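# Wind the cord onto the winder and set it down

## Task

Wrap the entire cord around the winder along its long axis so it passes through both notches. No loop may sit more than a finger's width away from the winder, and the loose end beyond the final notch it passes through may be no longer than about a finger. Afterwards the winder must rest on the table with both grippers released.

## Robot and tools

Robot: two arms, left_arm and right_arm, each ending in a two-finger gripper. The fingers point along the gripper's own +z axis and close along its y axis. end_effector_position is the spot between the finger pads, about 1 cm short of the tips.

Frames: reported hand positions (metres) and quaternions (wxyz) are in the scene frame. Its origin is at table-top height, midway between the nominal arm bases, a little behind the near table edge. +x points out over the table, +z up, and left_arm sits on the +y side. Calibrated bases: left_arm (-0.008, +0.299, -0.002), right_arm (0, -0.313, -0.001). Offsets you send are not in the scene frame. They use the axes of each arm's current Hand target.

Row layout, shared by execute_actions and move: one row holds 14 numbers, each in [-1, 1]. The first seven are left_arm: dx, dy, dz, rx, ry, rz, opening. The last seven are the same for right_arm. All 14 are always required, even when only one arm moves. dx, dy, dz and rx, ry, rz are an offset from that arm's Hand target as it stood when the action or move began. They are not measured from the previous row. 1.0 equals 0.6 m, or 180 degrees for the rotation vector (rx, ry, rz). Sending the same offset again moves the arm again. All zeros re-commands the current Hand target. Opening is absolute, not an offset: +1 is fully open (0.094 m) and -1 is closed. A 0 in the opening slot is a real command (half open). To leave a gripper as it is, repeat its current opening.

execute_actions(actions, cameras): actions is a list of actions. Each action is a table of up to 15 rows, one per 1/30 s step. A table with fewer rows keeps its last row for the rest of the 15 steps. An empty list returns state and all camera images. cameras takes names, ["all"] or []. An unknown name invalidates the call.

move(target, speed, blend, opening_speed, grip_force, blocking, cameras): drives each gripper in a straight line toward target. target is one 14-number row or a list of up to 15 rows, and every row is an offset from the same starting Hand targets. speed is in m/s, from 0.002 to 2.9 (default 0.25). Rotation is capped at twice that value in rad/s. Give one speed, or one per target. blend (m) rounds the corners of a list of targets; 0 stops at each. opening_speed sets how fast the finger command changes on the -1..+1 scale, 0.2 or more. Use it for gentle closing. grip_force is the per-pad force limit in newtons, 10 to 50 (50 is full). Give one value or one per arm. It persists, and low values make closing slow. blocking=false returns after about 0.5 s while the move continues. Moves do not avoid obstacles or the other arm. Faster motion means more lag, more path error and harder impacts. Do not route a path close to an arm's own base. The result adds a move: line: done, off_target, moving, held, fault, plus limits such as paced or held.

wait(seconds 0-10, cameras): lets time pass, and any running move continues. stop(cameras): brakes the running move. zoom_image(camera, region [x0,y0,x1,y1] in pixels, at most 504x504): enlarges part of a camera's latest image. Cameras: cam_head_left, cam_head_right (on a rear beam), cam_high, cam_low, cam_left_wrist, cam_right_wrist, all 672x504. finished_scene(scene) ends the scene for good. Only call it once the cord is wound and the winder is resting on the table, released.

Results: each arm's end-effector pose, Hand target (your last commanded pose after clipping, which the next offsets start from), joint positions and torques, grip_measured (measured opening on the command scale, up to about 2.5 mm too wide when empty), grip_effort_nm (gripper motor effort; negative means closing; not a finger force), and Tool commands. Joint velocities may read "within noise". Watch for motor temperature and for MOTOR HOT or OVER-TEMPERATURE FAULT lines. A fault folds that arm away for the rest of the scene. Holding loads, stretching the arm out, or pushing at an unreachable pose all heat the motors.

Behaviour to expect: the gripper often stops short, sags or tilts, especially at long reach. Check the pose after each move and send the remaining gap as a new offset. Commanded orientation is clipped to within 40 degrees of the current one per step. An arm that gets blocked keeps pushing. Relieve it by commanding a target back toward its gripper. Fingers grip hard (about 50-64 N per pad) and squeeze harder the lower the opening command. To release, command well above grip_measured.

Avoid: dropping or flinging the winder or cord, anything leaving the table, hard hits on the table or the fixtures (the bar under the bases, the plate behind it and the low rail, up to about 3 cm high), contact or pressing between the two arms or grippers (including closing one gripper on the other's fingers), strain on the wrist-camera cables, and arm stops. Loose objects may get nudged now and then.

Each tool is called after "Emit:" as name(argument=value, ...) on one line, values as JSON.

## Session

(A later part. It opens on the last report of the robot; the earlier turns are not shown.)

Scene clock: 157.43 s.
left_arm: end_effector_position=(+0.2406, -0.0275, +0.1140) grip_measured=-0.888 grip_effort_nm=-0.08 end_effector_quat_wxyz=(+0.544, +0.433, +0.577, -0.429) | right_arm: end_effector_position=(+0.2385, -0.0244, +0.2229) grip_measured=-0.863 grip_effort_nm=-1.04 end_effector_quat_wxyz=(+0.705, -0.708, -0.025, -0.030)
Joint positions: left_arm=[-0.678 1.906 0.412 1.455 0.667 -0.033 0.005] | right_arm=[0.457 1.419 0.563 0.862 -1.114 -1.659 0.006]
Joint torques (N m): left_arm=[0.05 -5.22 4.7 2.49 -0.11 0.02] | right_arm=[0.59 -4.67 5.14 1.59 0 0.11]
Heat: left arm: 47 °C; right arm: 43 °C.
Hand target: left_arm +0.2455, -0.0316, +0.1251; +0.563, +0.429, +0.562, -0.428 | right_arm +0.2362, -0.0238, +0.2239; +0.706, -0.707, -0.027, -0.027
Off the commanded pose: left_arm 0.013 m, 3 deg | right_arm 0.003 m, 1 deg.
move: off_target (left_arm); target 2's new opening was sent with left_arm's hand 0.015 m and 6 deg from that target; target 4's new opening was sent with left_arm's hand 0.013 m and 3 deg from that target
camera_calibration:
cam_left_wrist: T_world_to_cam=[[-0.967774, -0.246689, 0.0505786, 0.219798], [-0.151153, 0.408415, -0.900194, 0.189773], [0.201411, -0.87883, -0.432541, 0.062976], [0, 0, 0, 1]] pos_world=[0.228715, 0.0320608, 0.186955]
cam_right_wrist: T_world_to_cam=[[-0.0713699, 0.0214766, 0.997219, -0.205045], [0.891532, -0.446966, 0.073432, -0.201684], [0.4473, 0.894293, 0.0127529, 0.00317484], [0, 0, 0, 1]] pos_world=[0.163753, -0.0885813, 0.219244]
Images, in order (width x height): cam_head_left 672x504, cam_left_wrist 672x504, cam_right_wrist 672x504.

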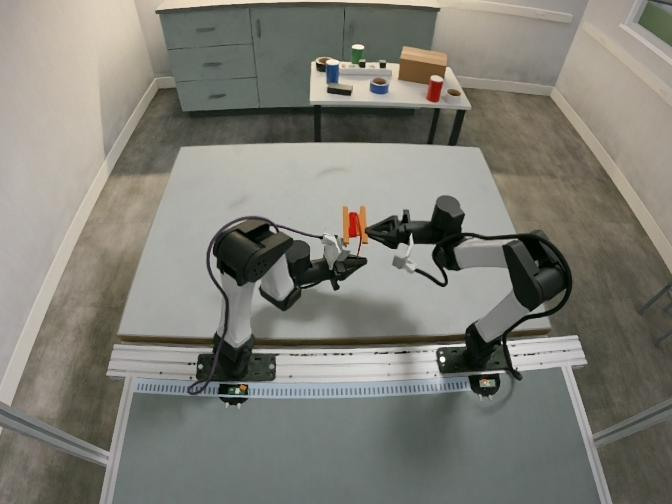

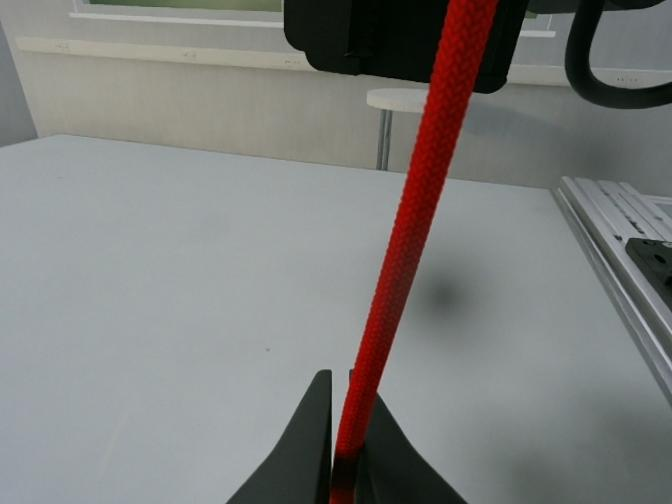

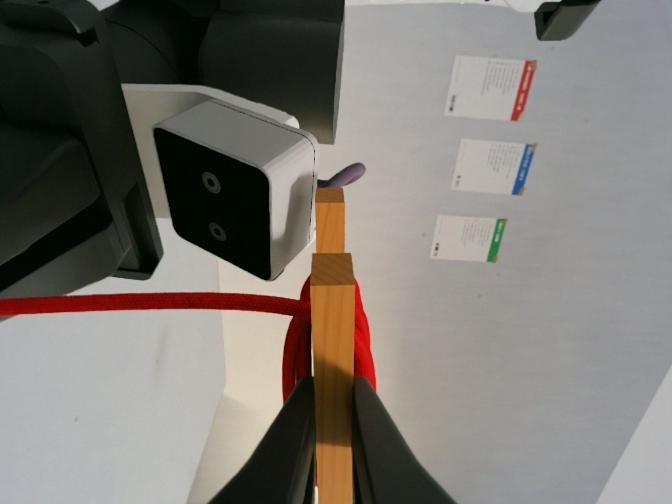

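Emit:
move(target=[[-0.0165,0.066,0.008,0,0,0,-0.89,0,0,0,0,0,0,-1],[-0.067,0.1305,0.025,0,0,0,-0.89,0,0,0,0,0,0,-1],[-0.15,0.163,0.034,0,0,0,-0.89,0,0,0,0,0,0,-1],[-0.217,0.166,0.035,0,0,0,-0.89,0,0,0,0,0,0,-1],[-0.258,0.1305,0.025,0,0,0,-0.89,0,0,0,0,0,0,-1],[-0.25,0.058,0.006,0,0,0,-0.89,0,0,0,0,0,0,-1]], blend=[0.015,0.015,0.015,0.01,0.01,0], speed=0.12, cameras=["cam_left_wrist","cam_right_wrist","cam_head_left"])

Emit:
zoom_image(camera="cam_head_left", region=[300, 180, 430, 320])

Scene clock: 160.80 s.
left_arm: end_effector_position=(+0.2984, -0.0102, +0.2094) grip_measured=-0.888 grip_effort_nm=-0.08 end_effector_quat_wxyz=(+0.492, +0.383, +0.664, -0.413) | right_arm: end_effector_position=(+0.2288, -0.0301, +0.2712) grip_measured=-0.863 grip_effort_nm=-1.04 end_effector_quat_wxyz=(+0.739, -0.653, -0.116, -0.120)
Joint positions: left_arm=[-0.546 1.494 0.746 0.528 0.703 -0.065 0.005] | right_arm=[0.452 1.383 0.561 1.119 -1.126 -1.654 0.006]
Joint torques (N m): left_arm=[-2.1 -11.71 7.58 3.57 0.62 0.44] | right_arm=[0.92 -0.84 2.19 -0.11 0.2 0.56]
Heat: left arm: 48 °C; right arm: 42 °C.
Hand target: left_arm +0.2795, -0.0258, +0.2752; +0.563, +0.429, +0.562, -0.428 | right_arm +0.2363, -0.0238, +0.2239; +0.706, -0.707, -0.027, -0.027
Off the commanded pose: left_arm 0.070 m, 15 deg | right_arm 0.048 m, 16 deg.
move: off_target (left_arm, right_arm)
camera_calibration:
cam_left_wrist: T_world_to_cam=[[-0.912801, -0.356461, 0.199322, 0.226454], [-0.355623, 0.453765, -0.817086, 0.321536], [0.200814, -0.81672, -0.540963, 0.131354], [0, 0, 0, 1]] pos_world=[0.294676, 0.0420994, 0.288643]
cam_right_wrist: T_world_to_cam=[[-0.322847, -0.100916, 0.941056, -0.184748], [0.853208, -0.461384, 0.243232, -0.236843], [0.409642, 0.881443, 0.235059, -0.0400477], [0, 0, 0, 1]] pos_world=[0.158836, -0.0926196, 0.240879]
Images, in order (width x height): cam_head_left 672x504, cam_left_wrist 672x504, cam_right_wrist 672x504.

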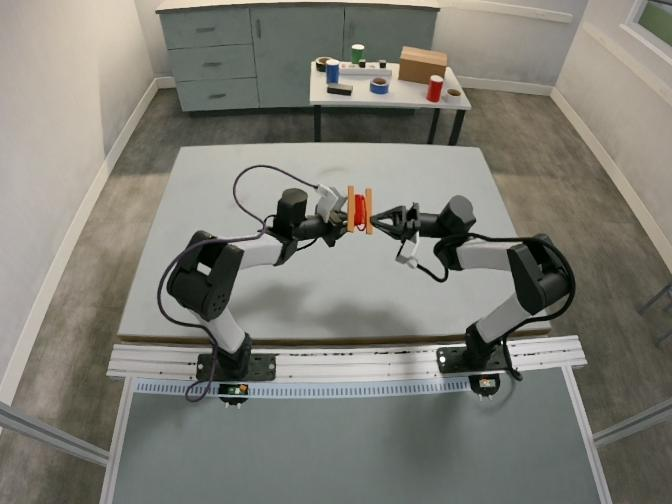

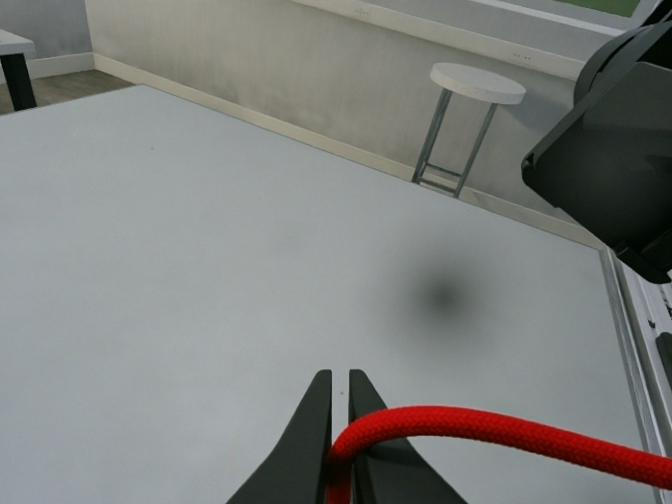

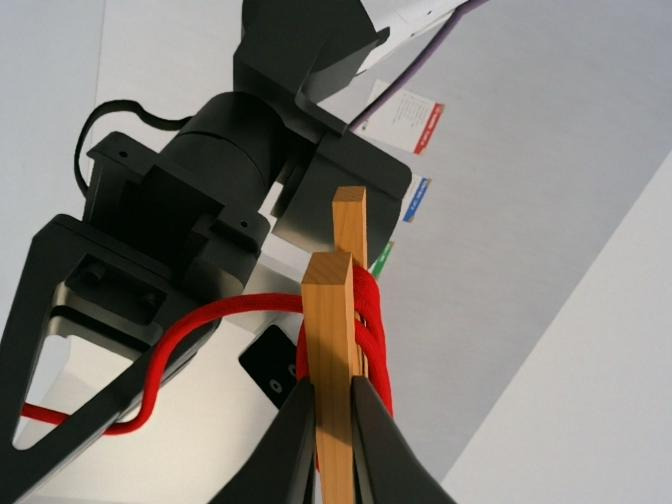

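Scaled by 3.600 from the camera's 672x504 image, which has a finer 960x720 frame.

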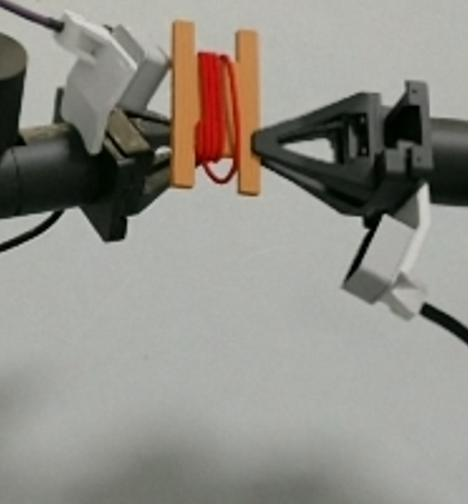

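Emit:
move(target=[[0.175,0.033,0.009,0,0,0,-0.88,0,0,0,0,0,0,-1],[0.158,0.1296,0.035,0,0,0,-0.88,0,0,0,0,0,0,-1],[0.067,0.1377,0.037,0,0,0,-0.88,0,0,0,0,0,0,-1],[-0.017,0.1296,0.035,0,0,0,-0.88,0,0,0,0,0,0,-1]], blend=[0,0.01,0.01,0], speed=0.12, cameras=["cam_left_wrist","cam_right_wrist","cam_head_left"])

Emit:
zoom_image(camera="cam_head_left", region=[300, 180, 430, 320])

Scene clock: 164.67 s.
left_arm: end_effector_position=(+0.3580, -0.0246, +0.2258) grip_measured=-0.882 grip_effort_nm=0.12 end_effector_quat_wxyz=(+0.505, +0.414, +0.618, -0.439) | right_arm: end_effector_position=(+0.2383, -0.0263, +0.2475) grip_measured=-0.864 grip_effort_nm=-1.05 end_effector_quat_wxyz=(+0.725, -0.681, -0.067, -0.084)
Joint positions: left_arm=[-0.467 1.751 1.004 0.599 0.869 -0.045 0.006] | right_arm=[0.455 1.407 0.561 1.002 -1.102 -1.66 0.006]
Joint torques (N m): left_arm=[0.81 -13.38 10.09 2.52 0.12 0.12] | right_arm=[0.72 -3.15 4.18 0.58 -0.08 0.35]
Heat: left arm: 49 °C; right arm: 42 °C.
Hand target: left_arm +0.3601, -0.0254, +0.2857; +0.563, +0.429, +0.562, -0.428 | right_arm +0.2363, -0.0238, +0.2239; +0.706, -0.707, -0.027, -0.027
Off the commanded pose: left_arm 0.060 m, 10 deg | right_arm 0.024 m, 9 deg.
move: off_target (left_arm, right_arm)
camera_calibration:
cam_left_wrist: T_world_to_cam=[[-0.952725, -0.263211, 0.151776, 0.299859], [-0.258139, 0.437746, -0.861245, 0.337275], [0.16025, -0.859708, -0.484996, 0.117258], [0, 0, 0, 1]] pos_world=[0.353956, 0.0320933, 0.301834]
cam_right_wrist: T_world_to_cam=[[-0.206686, -0.0419111, 0.977509, -0.194122], [0.868749, -0.467433, 0.163648, -0.221574], [0.450062, 0.883034, 0.133022, -0.0259966], [0, 0, 0, 1]] pos_world=[0.16407, -0.0887512, 0.229475]
Images, in order (width x height): cam_head_left 672x504, cam_left_wrist 672x504, cam_right_wrist 672x504.

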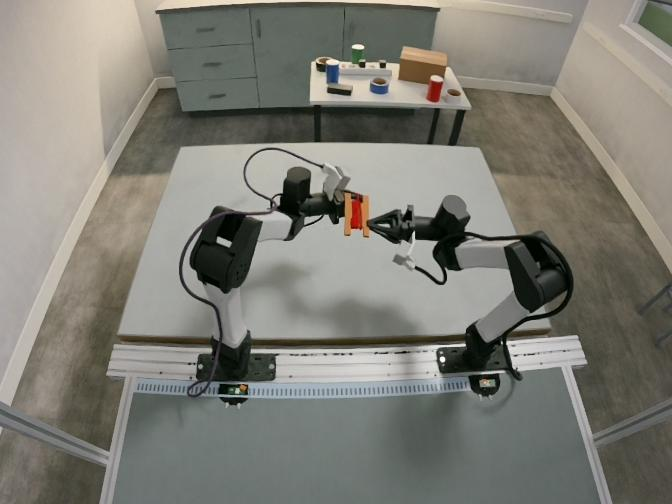

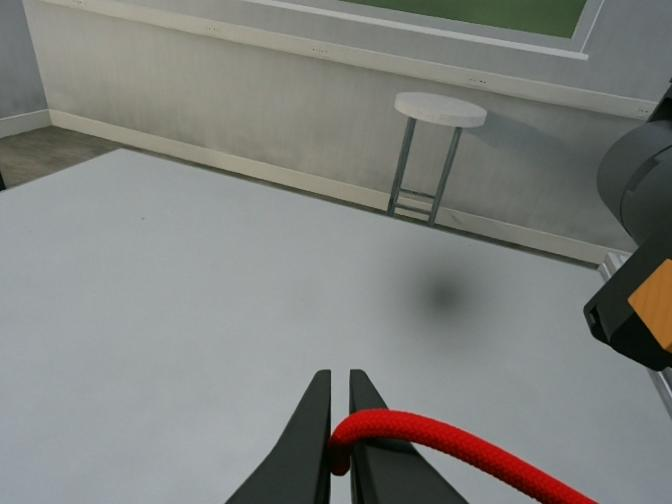

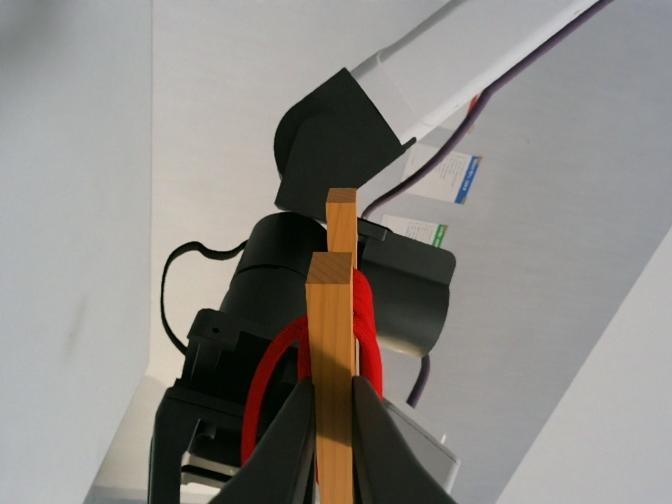

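Scaled by 3.600 from the camera's 672x504 image, which has a finer 960x720 frame.

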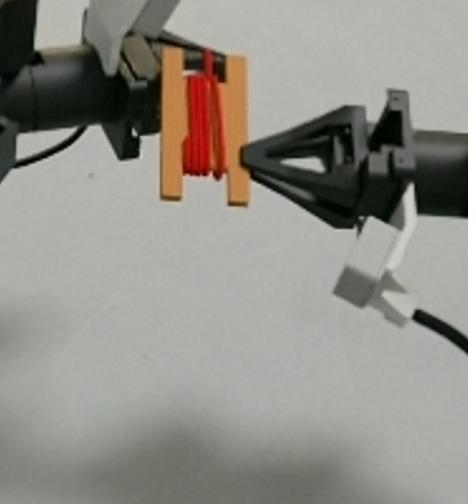

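Emit:
move(target=[[0.16,0,0,0,0,0,-0.88,0,0,0,0,0,0,-1],[0.16,0,0,0,0,-0.5,-0.88,0,0,0,0,0,0,-1],[0.076,-0.013,-0.0035,0,0,-0.5,-0.88,0,0,0,0,0,0,-1],[-0.007,-0.024,-0.0065,0,0,-0.5,-0.88,0,0,0,0,0,0,-1]], blend=[0.005,0,0.01,0], speed=0.25, cameras=["cam_left_wrist","cam_right_wrist","cam_head_left"])

Emit:
zoom_image(camera="cam_head_left", region=[300, 180, 430, 320])

Scene clock: 170.60 s.
left_arm: end_effector_position=(+0.3429, -0.0219, +0.2355) grip_measured=-0.881 grip_effort_nm=0.11 end_effector_quat_wxyz=(+0.048, -0.137, +0.728, -0.670) | right_arm: end_effector_position=(+0.2403, -0.0259, +0.2492) grip_measured=-0.864 grip_effort_nm=-1.05 end_effector_quat_wxyz=(+0.724, -0.681, -0.064, -0.086)
Joint positions: left_arm=[-0.474 1.687 0.963 0.59 0.87 -1.615 0.006] | right_arm=[0.455 1.403 0.569 0.986 -1.095 -1.661 0.006]
Joint torques (N m): left_arm=[0.09 -12.12 10.09 2.55 -0.06 0.14] | right_arm=[0.7 -2.97 3.81 0.65 -0.14 0.33]
Heat: left arm: 49 °C; right arm: 41 °C.
Hand target: left_arm +0.3451, -0.0255, +0.2898; +0.096, -0.094, +0.701, -0.701 | right_arm +0.2363, -0.0238, +0.2240; +0.706, -0.707, -0.027, -0.027
Off the commanded pose: left_arm 0.055 m, 9 deg | right_arm 0.026 m, 9 deg.
move: off_target (left_arm, right_arm)
camera_calibration:
cam_left_wrist: T_world_to_cam=[[0.156993, -0.0460711, 0.986524, -0.287756], [-0.977102, 0.138015, 0.161939, 0.339569], [-0.143616, -0.989358, -0.0233487, 0.1194], [0, 0, 0, 1]] pos_world=[0.394117, 0.0580061, 0.231676]
cam_right_wrist: T_world_to_cam=[[-0.203966, -0.0393789, 0.978186, -0.196109], [0.865836, -0.473555, 0.161475, -0.2224], [0.456866, 0.879884, 0.130685, -0.0286622], [0, 0, 0, 1]] pos_world=[0.165657, -0.0878218, 0.231489]
Images, in order (width x height): cam_head_left 672x504, cam_left_wrist 672x504, cam_right_wrist 672x504.

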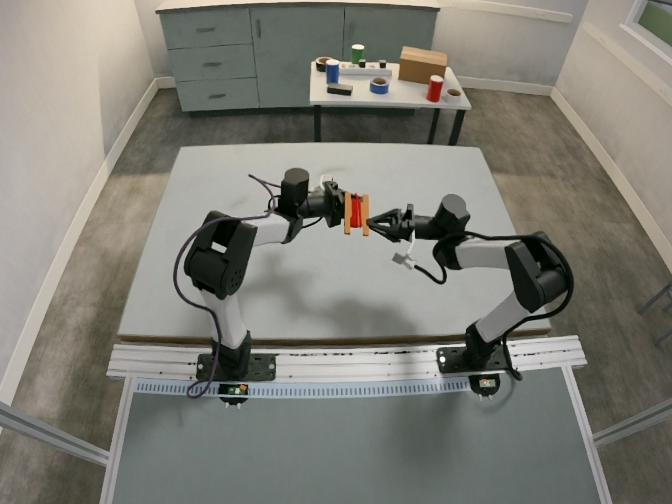

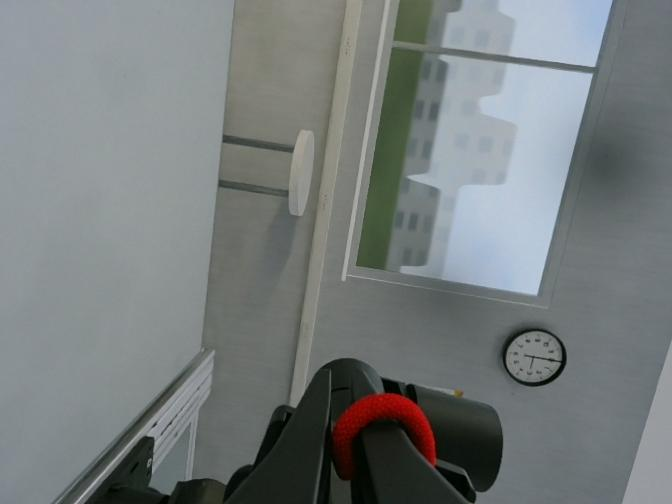

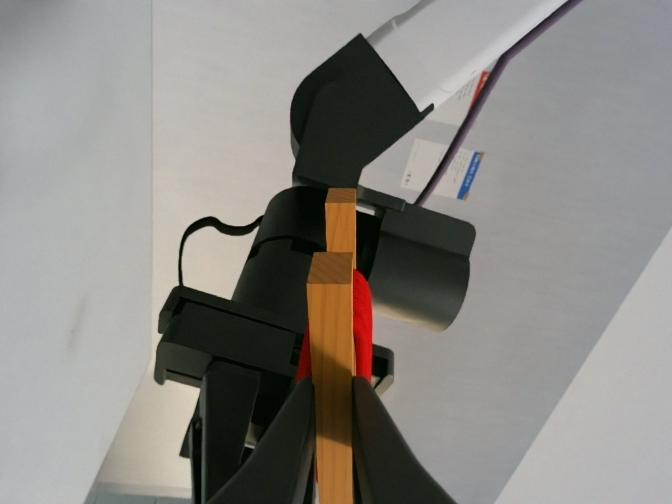

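Scaled by 3.600 from the camera's 672x504 image, which has a finer 960x720 frame.

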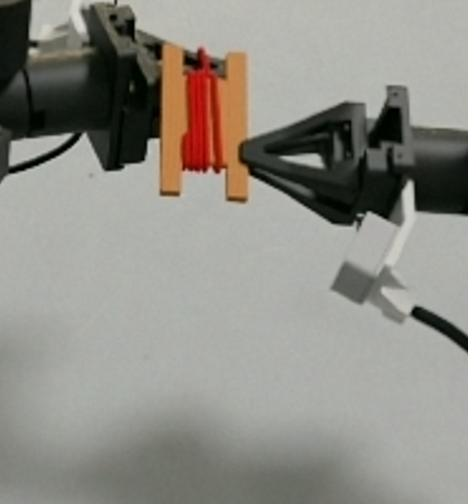

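Emit:
move(target=[[0,0,0,0,0,0,-0.86,0,0,0,0,0,0,-1],[0.056,-0.017,-0.015,0,0,0,-0.86,0,0,0,0,0,0,-1],[0.105,-0.009,-0.028,0,0,0,-0.86,0,0,0,0,0,0,-1]], opening_speed=0.2, speed=0.12, cameras=["cam_left_wrist","cam_right_wrist","cam_head_left"])

Emit:
zoom_image(camera="cam_head_left", region=[300, 180, 430, 320])

Scene clock: 173.20 s.
left_arm: end_effector_position=(+0.2946, -0.0201, +0.2414) grip_measured=-0.863 grip_effort_nm=0.17 end_effector_quat_wxyz=(+0.063, -0.161, +0.735, -0.655) | right_arm: end_effector_position=(+0.2283, -0.0254, +0.2576) grip_measured=-0.864 grip_effort_nm=-1.04 end_effector_quat_wxyz=(+0.731, -0.670, -0.100, -0.084)
Joint positions: left_arm=[-0.56 1.471 0.817 0.487 0.73 -1.612 0.006] | right_arm=[0.461 1.399 0.569 1.043 -1.145 -1.653 0.006]
Joint torques (N m): left_arm=[-0.9 -11.55 7.39 3.14 0.4 0.2] | right_arm=[0.03 -2.41 3 0.33 0.36 0.33]
Heat: left arm: 49 °C; right arm: 41 °C.
Hand target: left_arm +0.2799, -0.0261, +0.2951; +0.096, -0.094, +0.701, -0.701 | right_arm +0.2363, -0.0238, +0.2241; +0.706, -0.707, -0.027, -0.027
Off the commanded pose: left_arm 0.056 m, 11 deg | right_arm 0.035 m, 12 deg.
move: off_target (left_arm, right_arm)
camera_calibration:
cam_left_wrist: T_world_to_cam=[[0.175802, -0.0697707, 0.98195, -0.290756], [-0.980237, 0.0795144, 0.181145, 0.286176], [-0.0907178, -0.994389, -0.054413, 0.10615], [0, 0, 0, 1]] pos_world=[0.341265, 0.0625134, 0.239444]
cam_right_wrist: T_world_to_cam=[[-0.249767, -0.070449, 0.96574, -0.193804], [0.88187, -0.428447, 0.196822, -0.22469], [0.399902, 0.900816, 0.169139, -0.0210678], [0, 0, 0, 1]] pos_world=[0.158166, -0.0909427, 0.234952]
Images, in order (width x height): cam_head_left 672x504, cam_left_wrist 672x504, cam_right_wrist 672x504.

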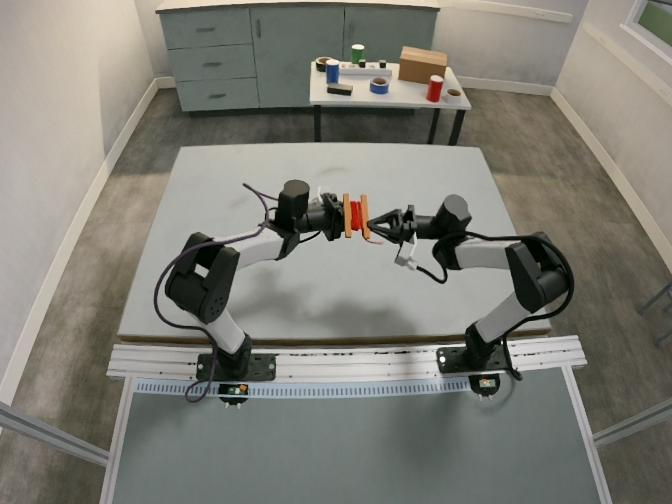

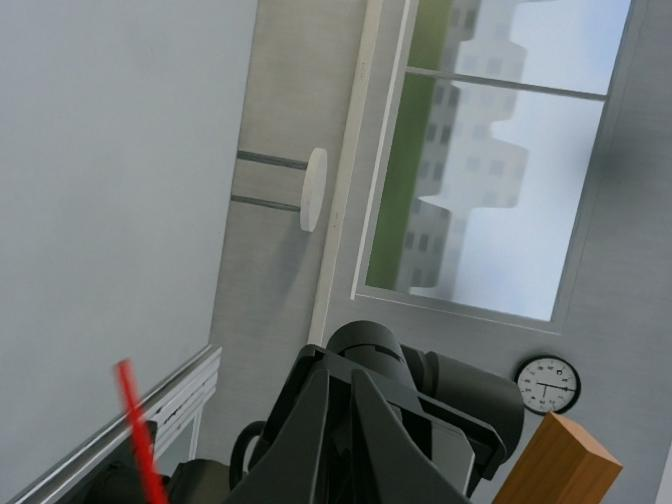

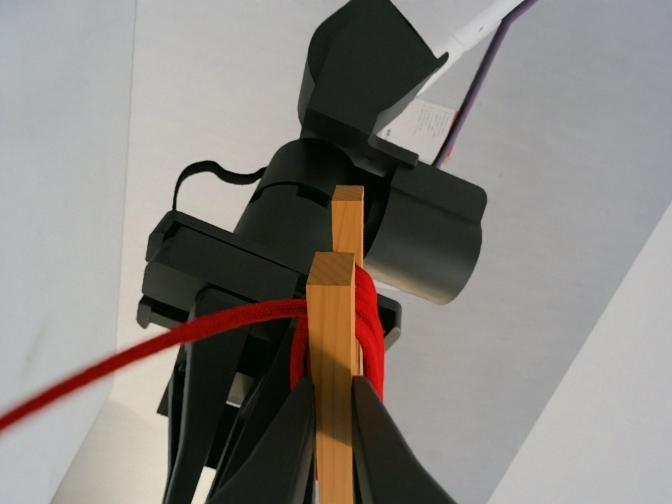

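Scaled by 3.600 from the camera's 672x504 image, which has a finer 960x720 frame.

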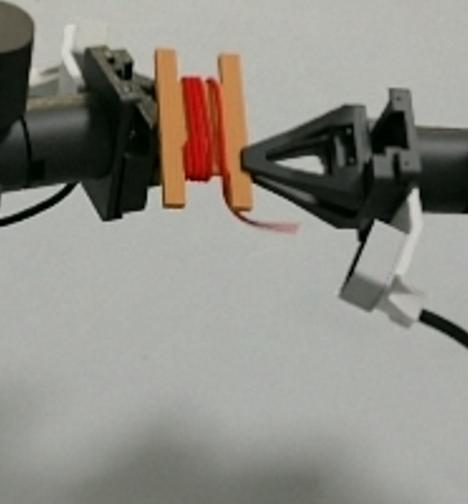

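Emit:
move(target=[[-0.024,0.158,0.006,0,0,0,-0.86,0,0,0,0,0,0,-1],[-0.024,0.158,-0.2,0,0,0,-0.86,0,0,0,0,0,0,-1],[0.0535,0.305,-0.161,0,0,0.5,0.2,0,0,0,0,0,0,-1]], blend=[0.005,0.02,0], opening_speed=1.4, speed=0.2, cameras=["cam_left_wrist","cam_right_wrist","cam_head_left"])

Emit:
zoom_image(camera="cam_head_left", region=[300, 180, 430, 320])

Scene clock: 180.57 s.
left_arm: end_effector_position=(+0.2218, +0.0597, +0.0985) grip_measured=+0.198 grip_effort_nm=0.13 end_effector_quat_wxyz=(+0.514, +0.428, +0.604, -0.435) | right_arm: end_effector_position=(+0.2356, -0.0238, +0.2273) grip_measured=-0.864 grip_effort_nm=-1.05 end_effector_quat_wxyz=(+0.709, -0.704, -0.032, -0.030)
Joint positions: left_arm=[-0.383 1.793 0.184 1.463 0.966 0.002 0.056] | right_arm=[0.461 1.413 0.563 0.88 -1.121 -1.648 0.006]
Joint torques (N m): left_arm=[0.08 -3.6 2.24 2.93 -0.03 0.26] | right_arm=[0.14 -4.26 5.12 1.4 0 -0.01]
Heat: left arm: 49 °C; right arm: 41 °C.
Hand target: left_arm +0.2238, +0.0586, +0.1118; +0.563, +0.429, +0.562, -0.428 | right_arm +0.2362, -0.0238, +0.2240; +0.706, -0.707, -0.027, -0.027
Off the commanded pose: left_arm 0.014 m, 7 deg | right_arm 0.003 m, 1 deg.
joint sent to its limit (left arm) — joint 4 (wrist pitch), upper limit. The joint targets are off in orientation, not in position.
move: off_target (left_arm); target 3's new opening was sent with left_arm's hand 0.014 m and 8 deg from that target
camera_calibration:
cam_left_wrist: T_world_to_cam=[[-0.962468, -0.246793, 0.112907, 0.216477], [-0.215249, 0.440773, -0.871428, 0.146855], [0.165296, -0.863025, -0.477352, 0.148181], [0, 0, 0, 1]] pos_world=[0.215469, 0.11658, 0.174267]
cam_right_wrist: T_world_to_cam=[[-0.0813968, 0.0104328, 0.996627, -0.207459], [0.895689, -0.437833, 0.0777362, -0.200844], [0.437167, 0.898996, 0.0262936, 0.00329328], [0, 0, 0, 1]] pos_world=[0.161567, -0.0887323, 0.222286]
Images, in order (width x height): cam_head_left 672x504, cam_left_wrist 672x504, cam_right_wrist 672x504.

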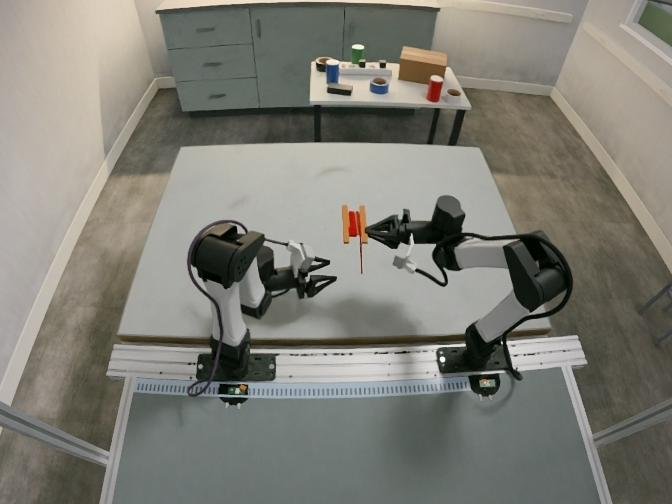

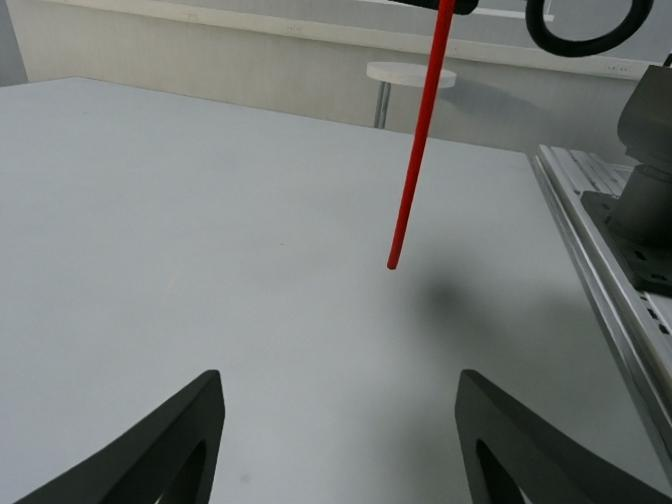

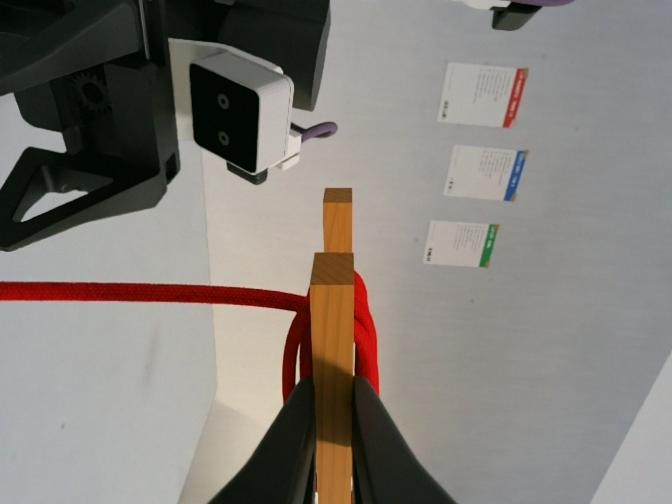

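Scaled by 3.600 from the camera's 672x504 image, which has a finer 960x720 frame.

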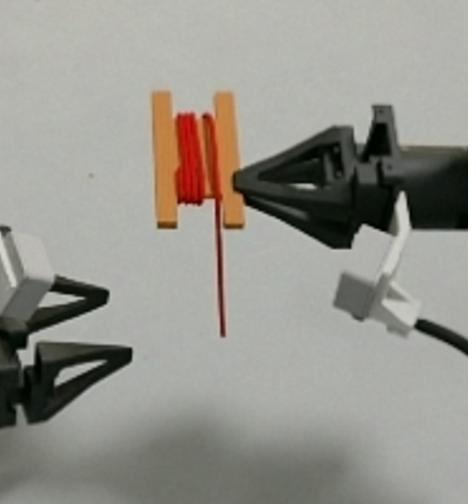

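Emit:
move(target=[[0,0,-0.2,0,0,0,-0.86,0,0,0,0,0,0.5,-1],[0,0,-0.2,0,0,0,-0.86,0,0,0,0,0,0.75,-1]], speed=0.3, cameras=["cam_left_wrist","cam_right_wrist","cam_head_left"])

Emit:
zoom_image(camera="cam_head_left", region=[300, 180, 430, 320])

Scene clock: 186.83 s.
left_arm: end_effector_position=(+0.1920, +0.1729, +0.1081) grip_measured=-0.858 grip_effort_nm=-0.08 end_effector_quat_wxyz=(+0.549, +0.419, +0.574, -0.440) | right_arm: end_effector_position=(+0.2361, -0.0238, +0.2223) grip_measured=-0.864 grip_effort_nm=-1.05 end_effector_quat_wxyz=(+0.292, -0.294, +0.646, +0.641)
Joint positions: left_arm=[0.24 1.721 0.038 1.44 1.579 0.165 0.007] | right_arm=[0.461 1.413 0.563 0.846 -1.118 0.697 0.006]
Joint torques (N m): left_arm=[1.16 -4.68 1.8 1.66 0.21 0.27] | right_arm=[0.31 -4.27 5.22 1.75 -0.01 -0.1]
Heat: left arm: 49 °C; right arm: 42 °C.
Hand target: left_arm +0.1920, +0.1743, +0.1118; +0.563, +0.429, +0.562, -0.428 | right_arm +0.2363, -0.0238, +0.2240; +0.295, -0.296, +0.643, +0.642
Off the commanded pose: left_arm 0.004 m, 3 deg | right_arm 0.002 m, 1 deg.
move: off_target (left_arm)
camera_calibration:
cam_left_wrist: T_world_to_cam=[[-0.965582, -0.249979, 0.0718423, 0.22027], [-0.164836, 0.374466, -0.912471, 0.105102], [0.201196, -0.892908, -0.402784, 0.245535], [0, 0, 0, 1]] pos_world=[0.180613, 0.234946, 0.178975]
cam_right_wrist: T_world_to_cam=[[0.749324, 0.0123501, -0.662088, -0.0297796], [-0.588414, -0.446243, -0.674267, 0.316363], [-0.30378, 0.894826, -0.327114, 0.256627], [0, 0, 0, 1]] pos_world=[0.286425, -0.088094, 0.277542]
Images, in order (width x height): cam_head_left 672x504, cam_left_wrist 672x504, cam_right_wrist 672x504.

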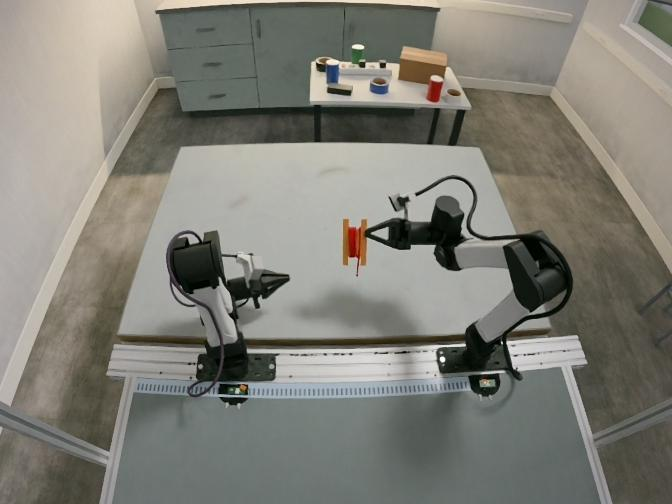

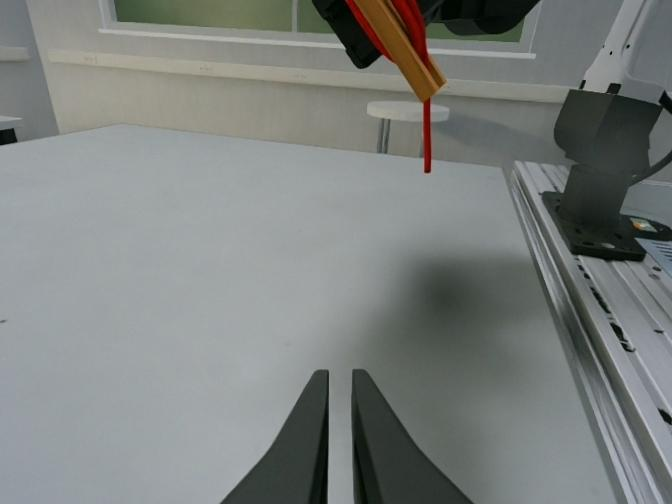

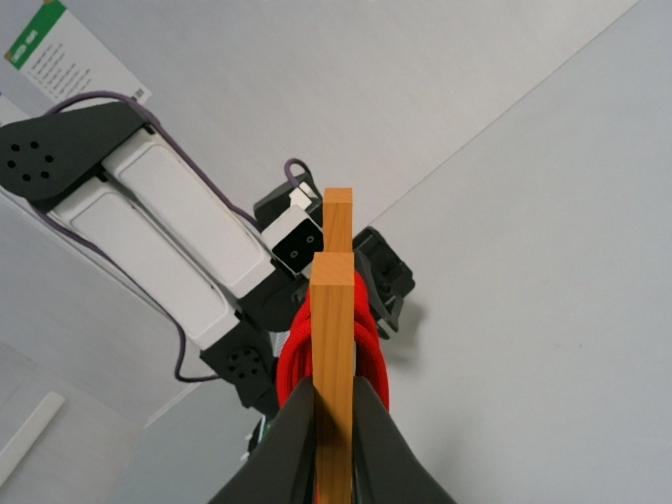

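Scaled by 3.600 from the camera's 672x504 image, which has a finer 960x720 frame.

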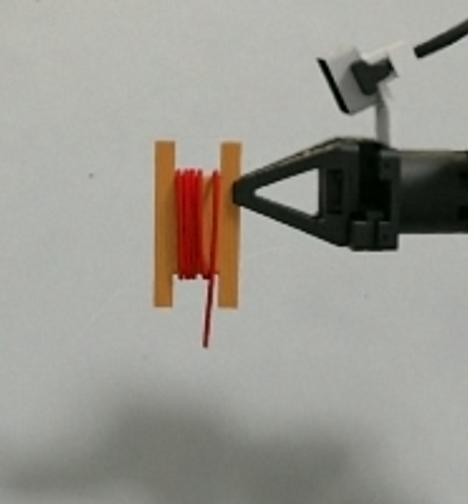

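Emit:
move(target=[0,0,0,0,0,0,-0.86,0,0,0,0,0,0.235,-1], speed=0.3, cameras=["cam_right_wrist"])

Emit:
execute_actions(actions=[])

Emit:
zoom_image(camera="cam_head_left", region=[300, 180, 430, 320])

Emit:
zoom_image(camera="cam_left_wrist", region=[250, 0, 550, 225])

Scene clock: 189.50 s.
left_arm: end_effector_position=(+0.1919, +0.1729, +0.1079) grip_measured=-0.858 grip_effort_nm=-0.08 end_effector_quat_wxyz=(+0.549, +0.419, +0.574, -0.440) | right_arm: end_effector_position=(+0.2361, -0.0238, +0.2222) grip_measured=-0.864 grip_effort_nm=-1.05 end_effector_quat_wxyz=(+0.041, -0.042, +0.709, +0.703)
Joint positions: left_arm=[0.24 1.721 0.038 1.438 1.579 0.167 0.007] | right_arm=[0.461 1.413 0.563 0.845 -1.118 1.433 0.006]
Joint torques (N m): left_arm=[1.14 -4.79 1.76 1.65 0.22 0.27] | right_arm=[0.34 -4.31 5.22 1.81 -0.01 -0.04]
Heat: left arm: 48 °C; right arm: 42 °C.
Hand target: left_arm +0.1920, +0.1743, +0.1118; +0.563, +0.429, +0.562, -0.428 | right_arm +0.2363, -0.0238, +0.2240; +0.043, -0.044, +0.706, +0.706
Off the commanded pose: left_arm 0.004 m, 3 deg | right_arm 0.002 m, 1 deg.
move: off_target (left_arm)
camera_calibration:
cam_right_wrist: T_world_to_cam=[[0.111201, 0.00920718, -0.993755, 0.194415], [-0.891089, -0.441798, -0.103806, 0.261234], [-0.439995, 0.897067, -0.0409238, 0.225222], [0, 0, 0, 1]] pos_world=[0.31026, -0.0884164, 0.229536]
Images, in order (width x height): cam_right_wrist 672x504.

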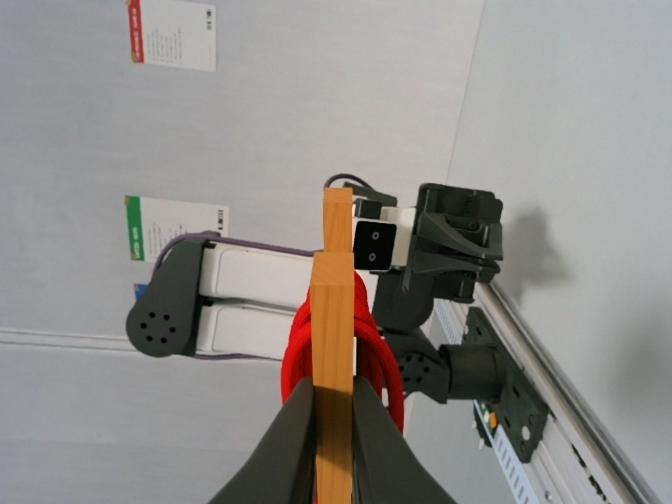

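Scene clock: 189.50 s.
left_arm: end_effector_position=(+0.1919, +0.1729, +0.1079) grip_measured=-0.858 grip_effort_nm=-0.08 end_effector_quat_wxyz=(+0.549, +0.419, +0.574, -0.440) | right_arm: end_effector_position=(+0.2361, -0.0238, +0.2222) grip_measured=-0.864 grip_effort_nm=-1.05 end_effector_quat_wxyz=(+0.041, -0.042, +0.709, +0.703)
Joint positions: left_arm=[0.24 1.721 0.038 1.438 1.579 0.167 0.007] | right_arm=[0.461 1.413 0.563 0.845 -1.118 1.433 0.006]
Joint velocities: within noise
Joint torques (N m): left_arm=[1.14 -4.79 1.76 1.65 0.22 0.27] | right_arm=[0.34 -4.31 5.22 1.81 -0.01 -0.04]
Motor temperatures (°C): left_arm=[25 36 41 48 25 25 26] | right_arm=[22 33 36 42 24 28 29]
Heat: left arm: 48 °C; right arm: 42 °C.
Hand target: left_arm +0.1920, +0.1743, +0.1118; +0.563, +0.429, +0.562, -0.428 | right_arm +0.2363, -0.0238, +0.2240; +0.043, -0.044, +0.706, +0.706
Tool commands: left_gripper/opening=-0.86 right_gripper/opening=-1.0
Off the commanded pose: left_arm 0.004 m, 3 deg | right_arm 0.002 m, 1 deg.
camera_calibration:
cam_left_wrist: T_world_to_cam=[[-0.965518, -0.25, 0.0726318, 0.220129], [-0.165549, 0.37428, -0.912419, 0.105174], [0.20092, -0.892981, -0.402762, 0.245557], [0, 0, 0, 1]] pos_world=[0.180613, 0.234946, 0.178875]
cam_right_wrist: T_world_to_cam=[[0.111201, 0.00920718, -0.993755, 0.194415], [-0.891089, -0.441798, -0.103806, 0.261234], [-0.439995, 0.897067, -0.0409238, 0.225222], [0, 0, 0, 1]] pos_world=[0.31026, -0.0884164, 0.229536]

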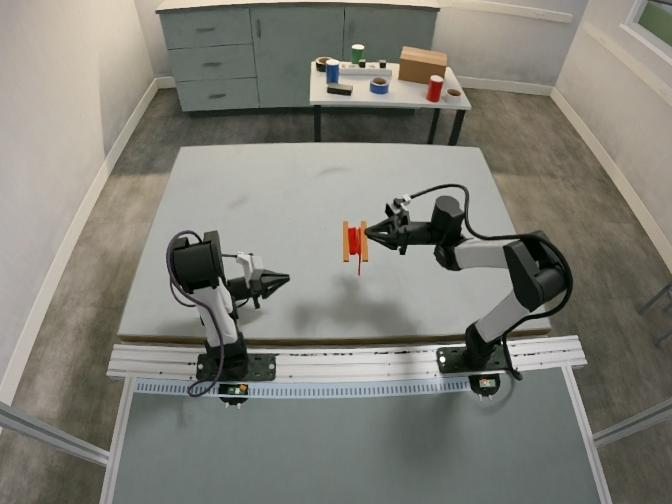

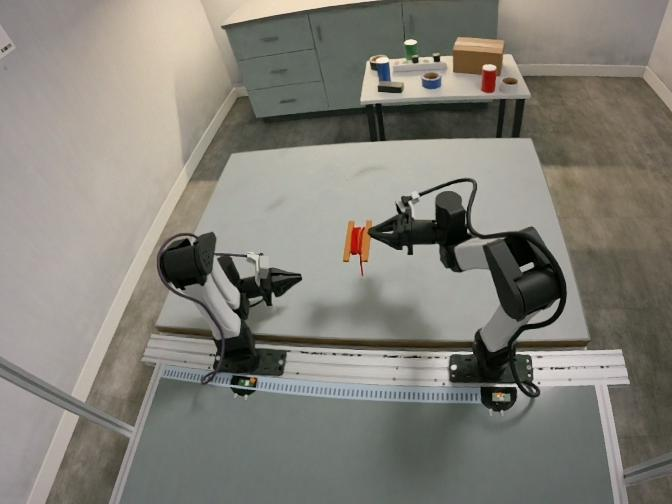

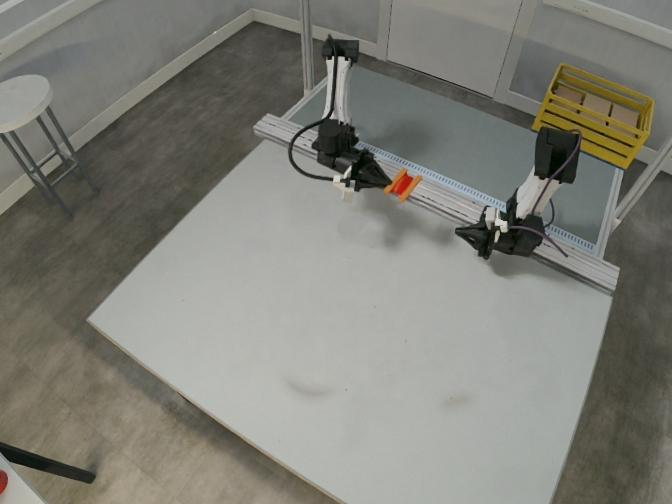

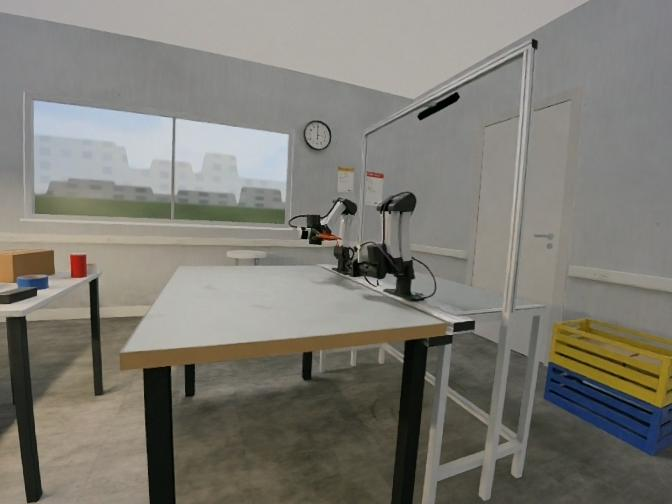

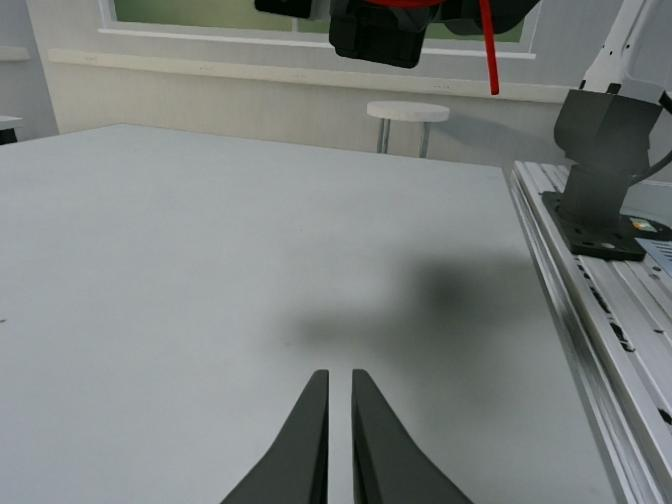

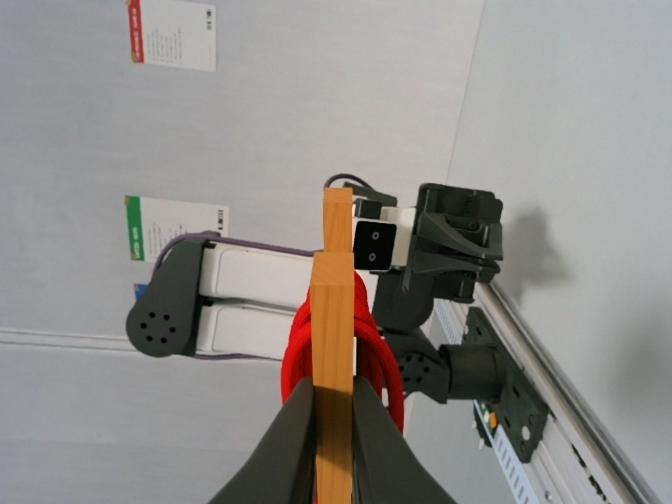

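Scaled by 3.600 from the camera's 672x504 image, which has a finer 960x720 frame.

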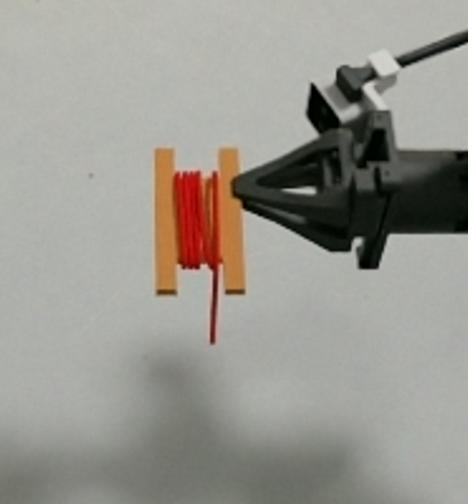

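Scaled by 1.680 from the camera's 672x504 image, which has a finer 960x720 frame.

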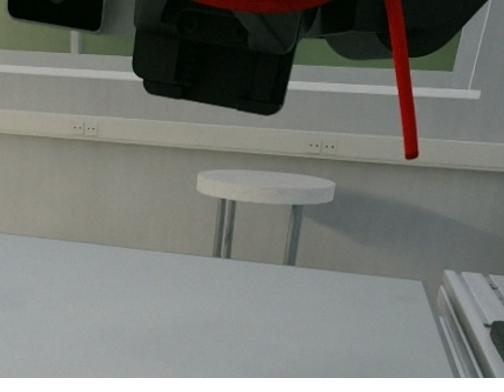

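Emit:
move(target=[[0,0,0,0,0,0,-0.86,0,-0.05,-0.05,0.211,0,0,-1],[0,0,0,0,0,0,-0.86,0,-0.275,-0.05,0.211,0,0,-1]], speed=0.2, blend=[0.02,0], cameras=["cam_left_wrist","cam_right_wrist","cam_low"])

Emit:
zoom_image(camera="cam_low", region=[260, 210, 400, 310])

Scene clock: 193.37 s.
left_arm: end_effector_position=(+0.1919, +0.1729, +0.1079) grip_measured=-0.858 grip_effort_nm=-0.08 end_effector_quat_wxyz=(+0.549, +0.419, +0.574, -0.440) | right_arm: end_effector_position=(+0.2562, -0.0527, +0.0629) grip_measured=-0.864 grip_effort_nm=-1.05 end_effector_quat_wxyz=(+0.054, -0.027, +0.898, +0.437)
Joint positions: left_arm=[0.24 1.721 0.038 1.438 1.579 0.167 0.007] | right_arm=[0.476 1.567 0.73 -0.118 -0.732 0.642 0.006]
Joint torques (N m): left_arm=[1.14 -4.77 1.77 1.64 0.22 0.27] | right_arm=[-0.23 -5.11 4.29 1.45 -0.32 -0.16]
Heat: left arm: 47 °C; right arm: 42 °C.
Hand target: left_arm +0.1920, +0.1743, +0.1118; +0.563, +0.429, +0.562, -0.428 | right_arm +0.2566, -0.0539, +0.0602; +0.055, -0.027, +0.897, +0.437
Off the commanded pose: left_arm 0.004 m, 3 deg | right_arm 0.003 m, 0 deg.
move: off_target (left_arm)
camera_calibration:
cam_left_wrist: T_world_to_cam=[[-0.965518, -0.25, 0.0726318, 0.220129], [-0.165549, 0.37428, -0.912419, 0.105174], [0.20092, -0.892981, -0.402762, 0.245557], [0, 0, 0, 1]] pos_world=[0.180613, 0.234946, 0.178875]
cam_right_wrist: T_world_to_cam=[[0.0908028, -0.603314, -0.792317, -0.00557354], [-0.923182, -0.349372, 0.160231, 0.246268], [-0.373484, 0.716904, -0.588693, 0.261428], [0, 0, 0, 1]] pos_world=[0.325495, -0.104742, 0.110025]
Images, in order (width x height): cam_low 672x504, cam_left_wrist 672x504, cam_right_wrist 672x504.

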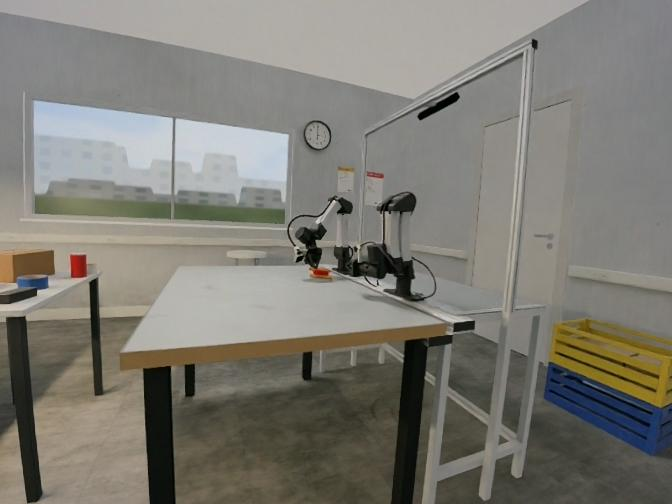

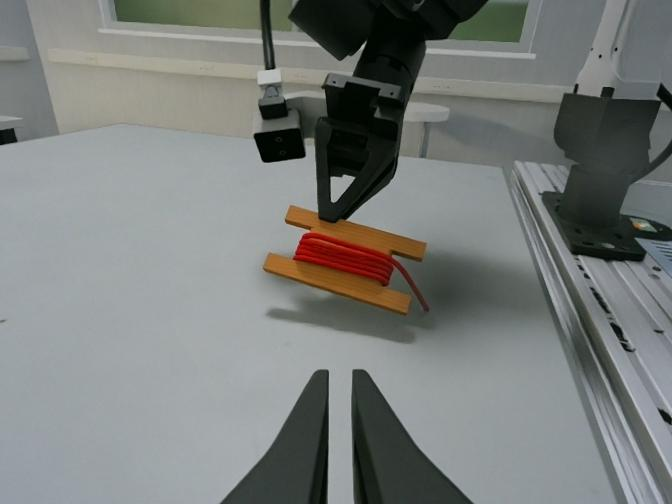

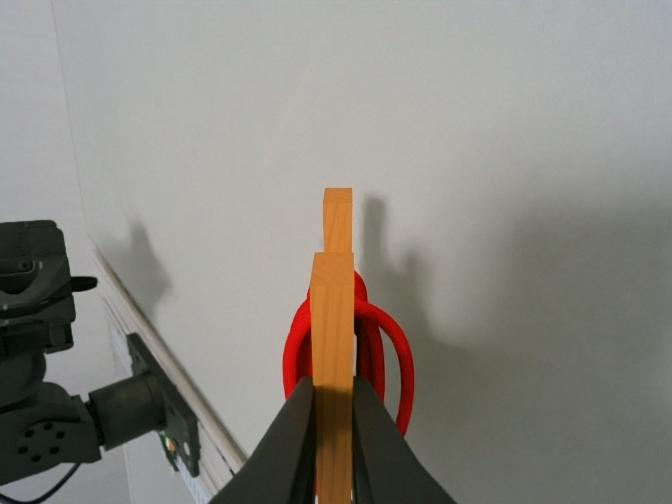

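Scaled by 3.600 from the camera's 672x504 image, which has a finer 960x720 frame.

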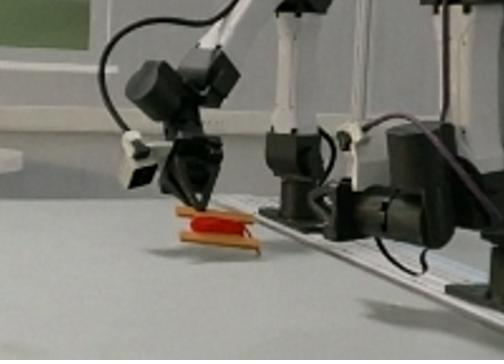

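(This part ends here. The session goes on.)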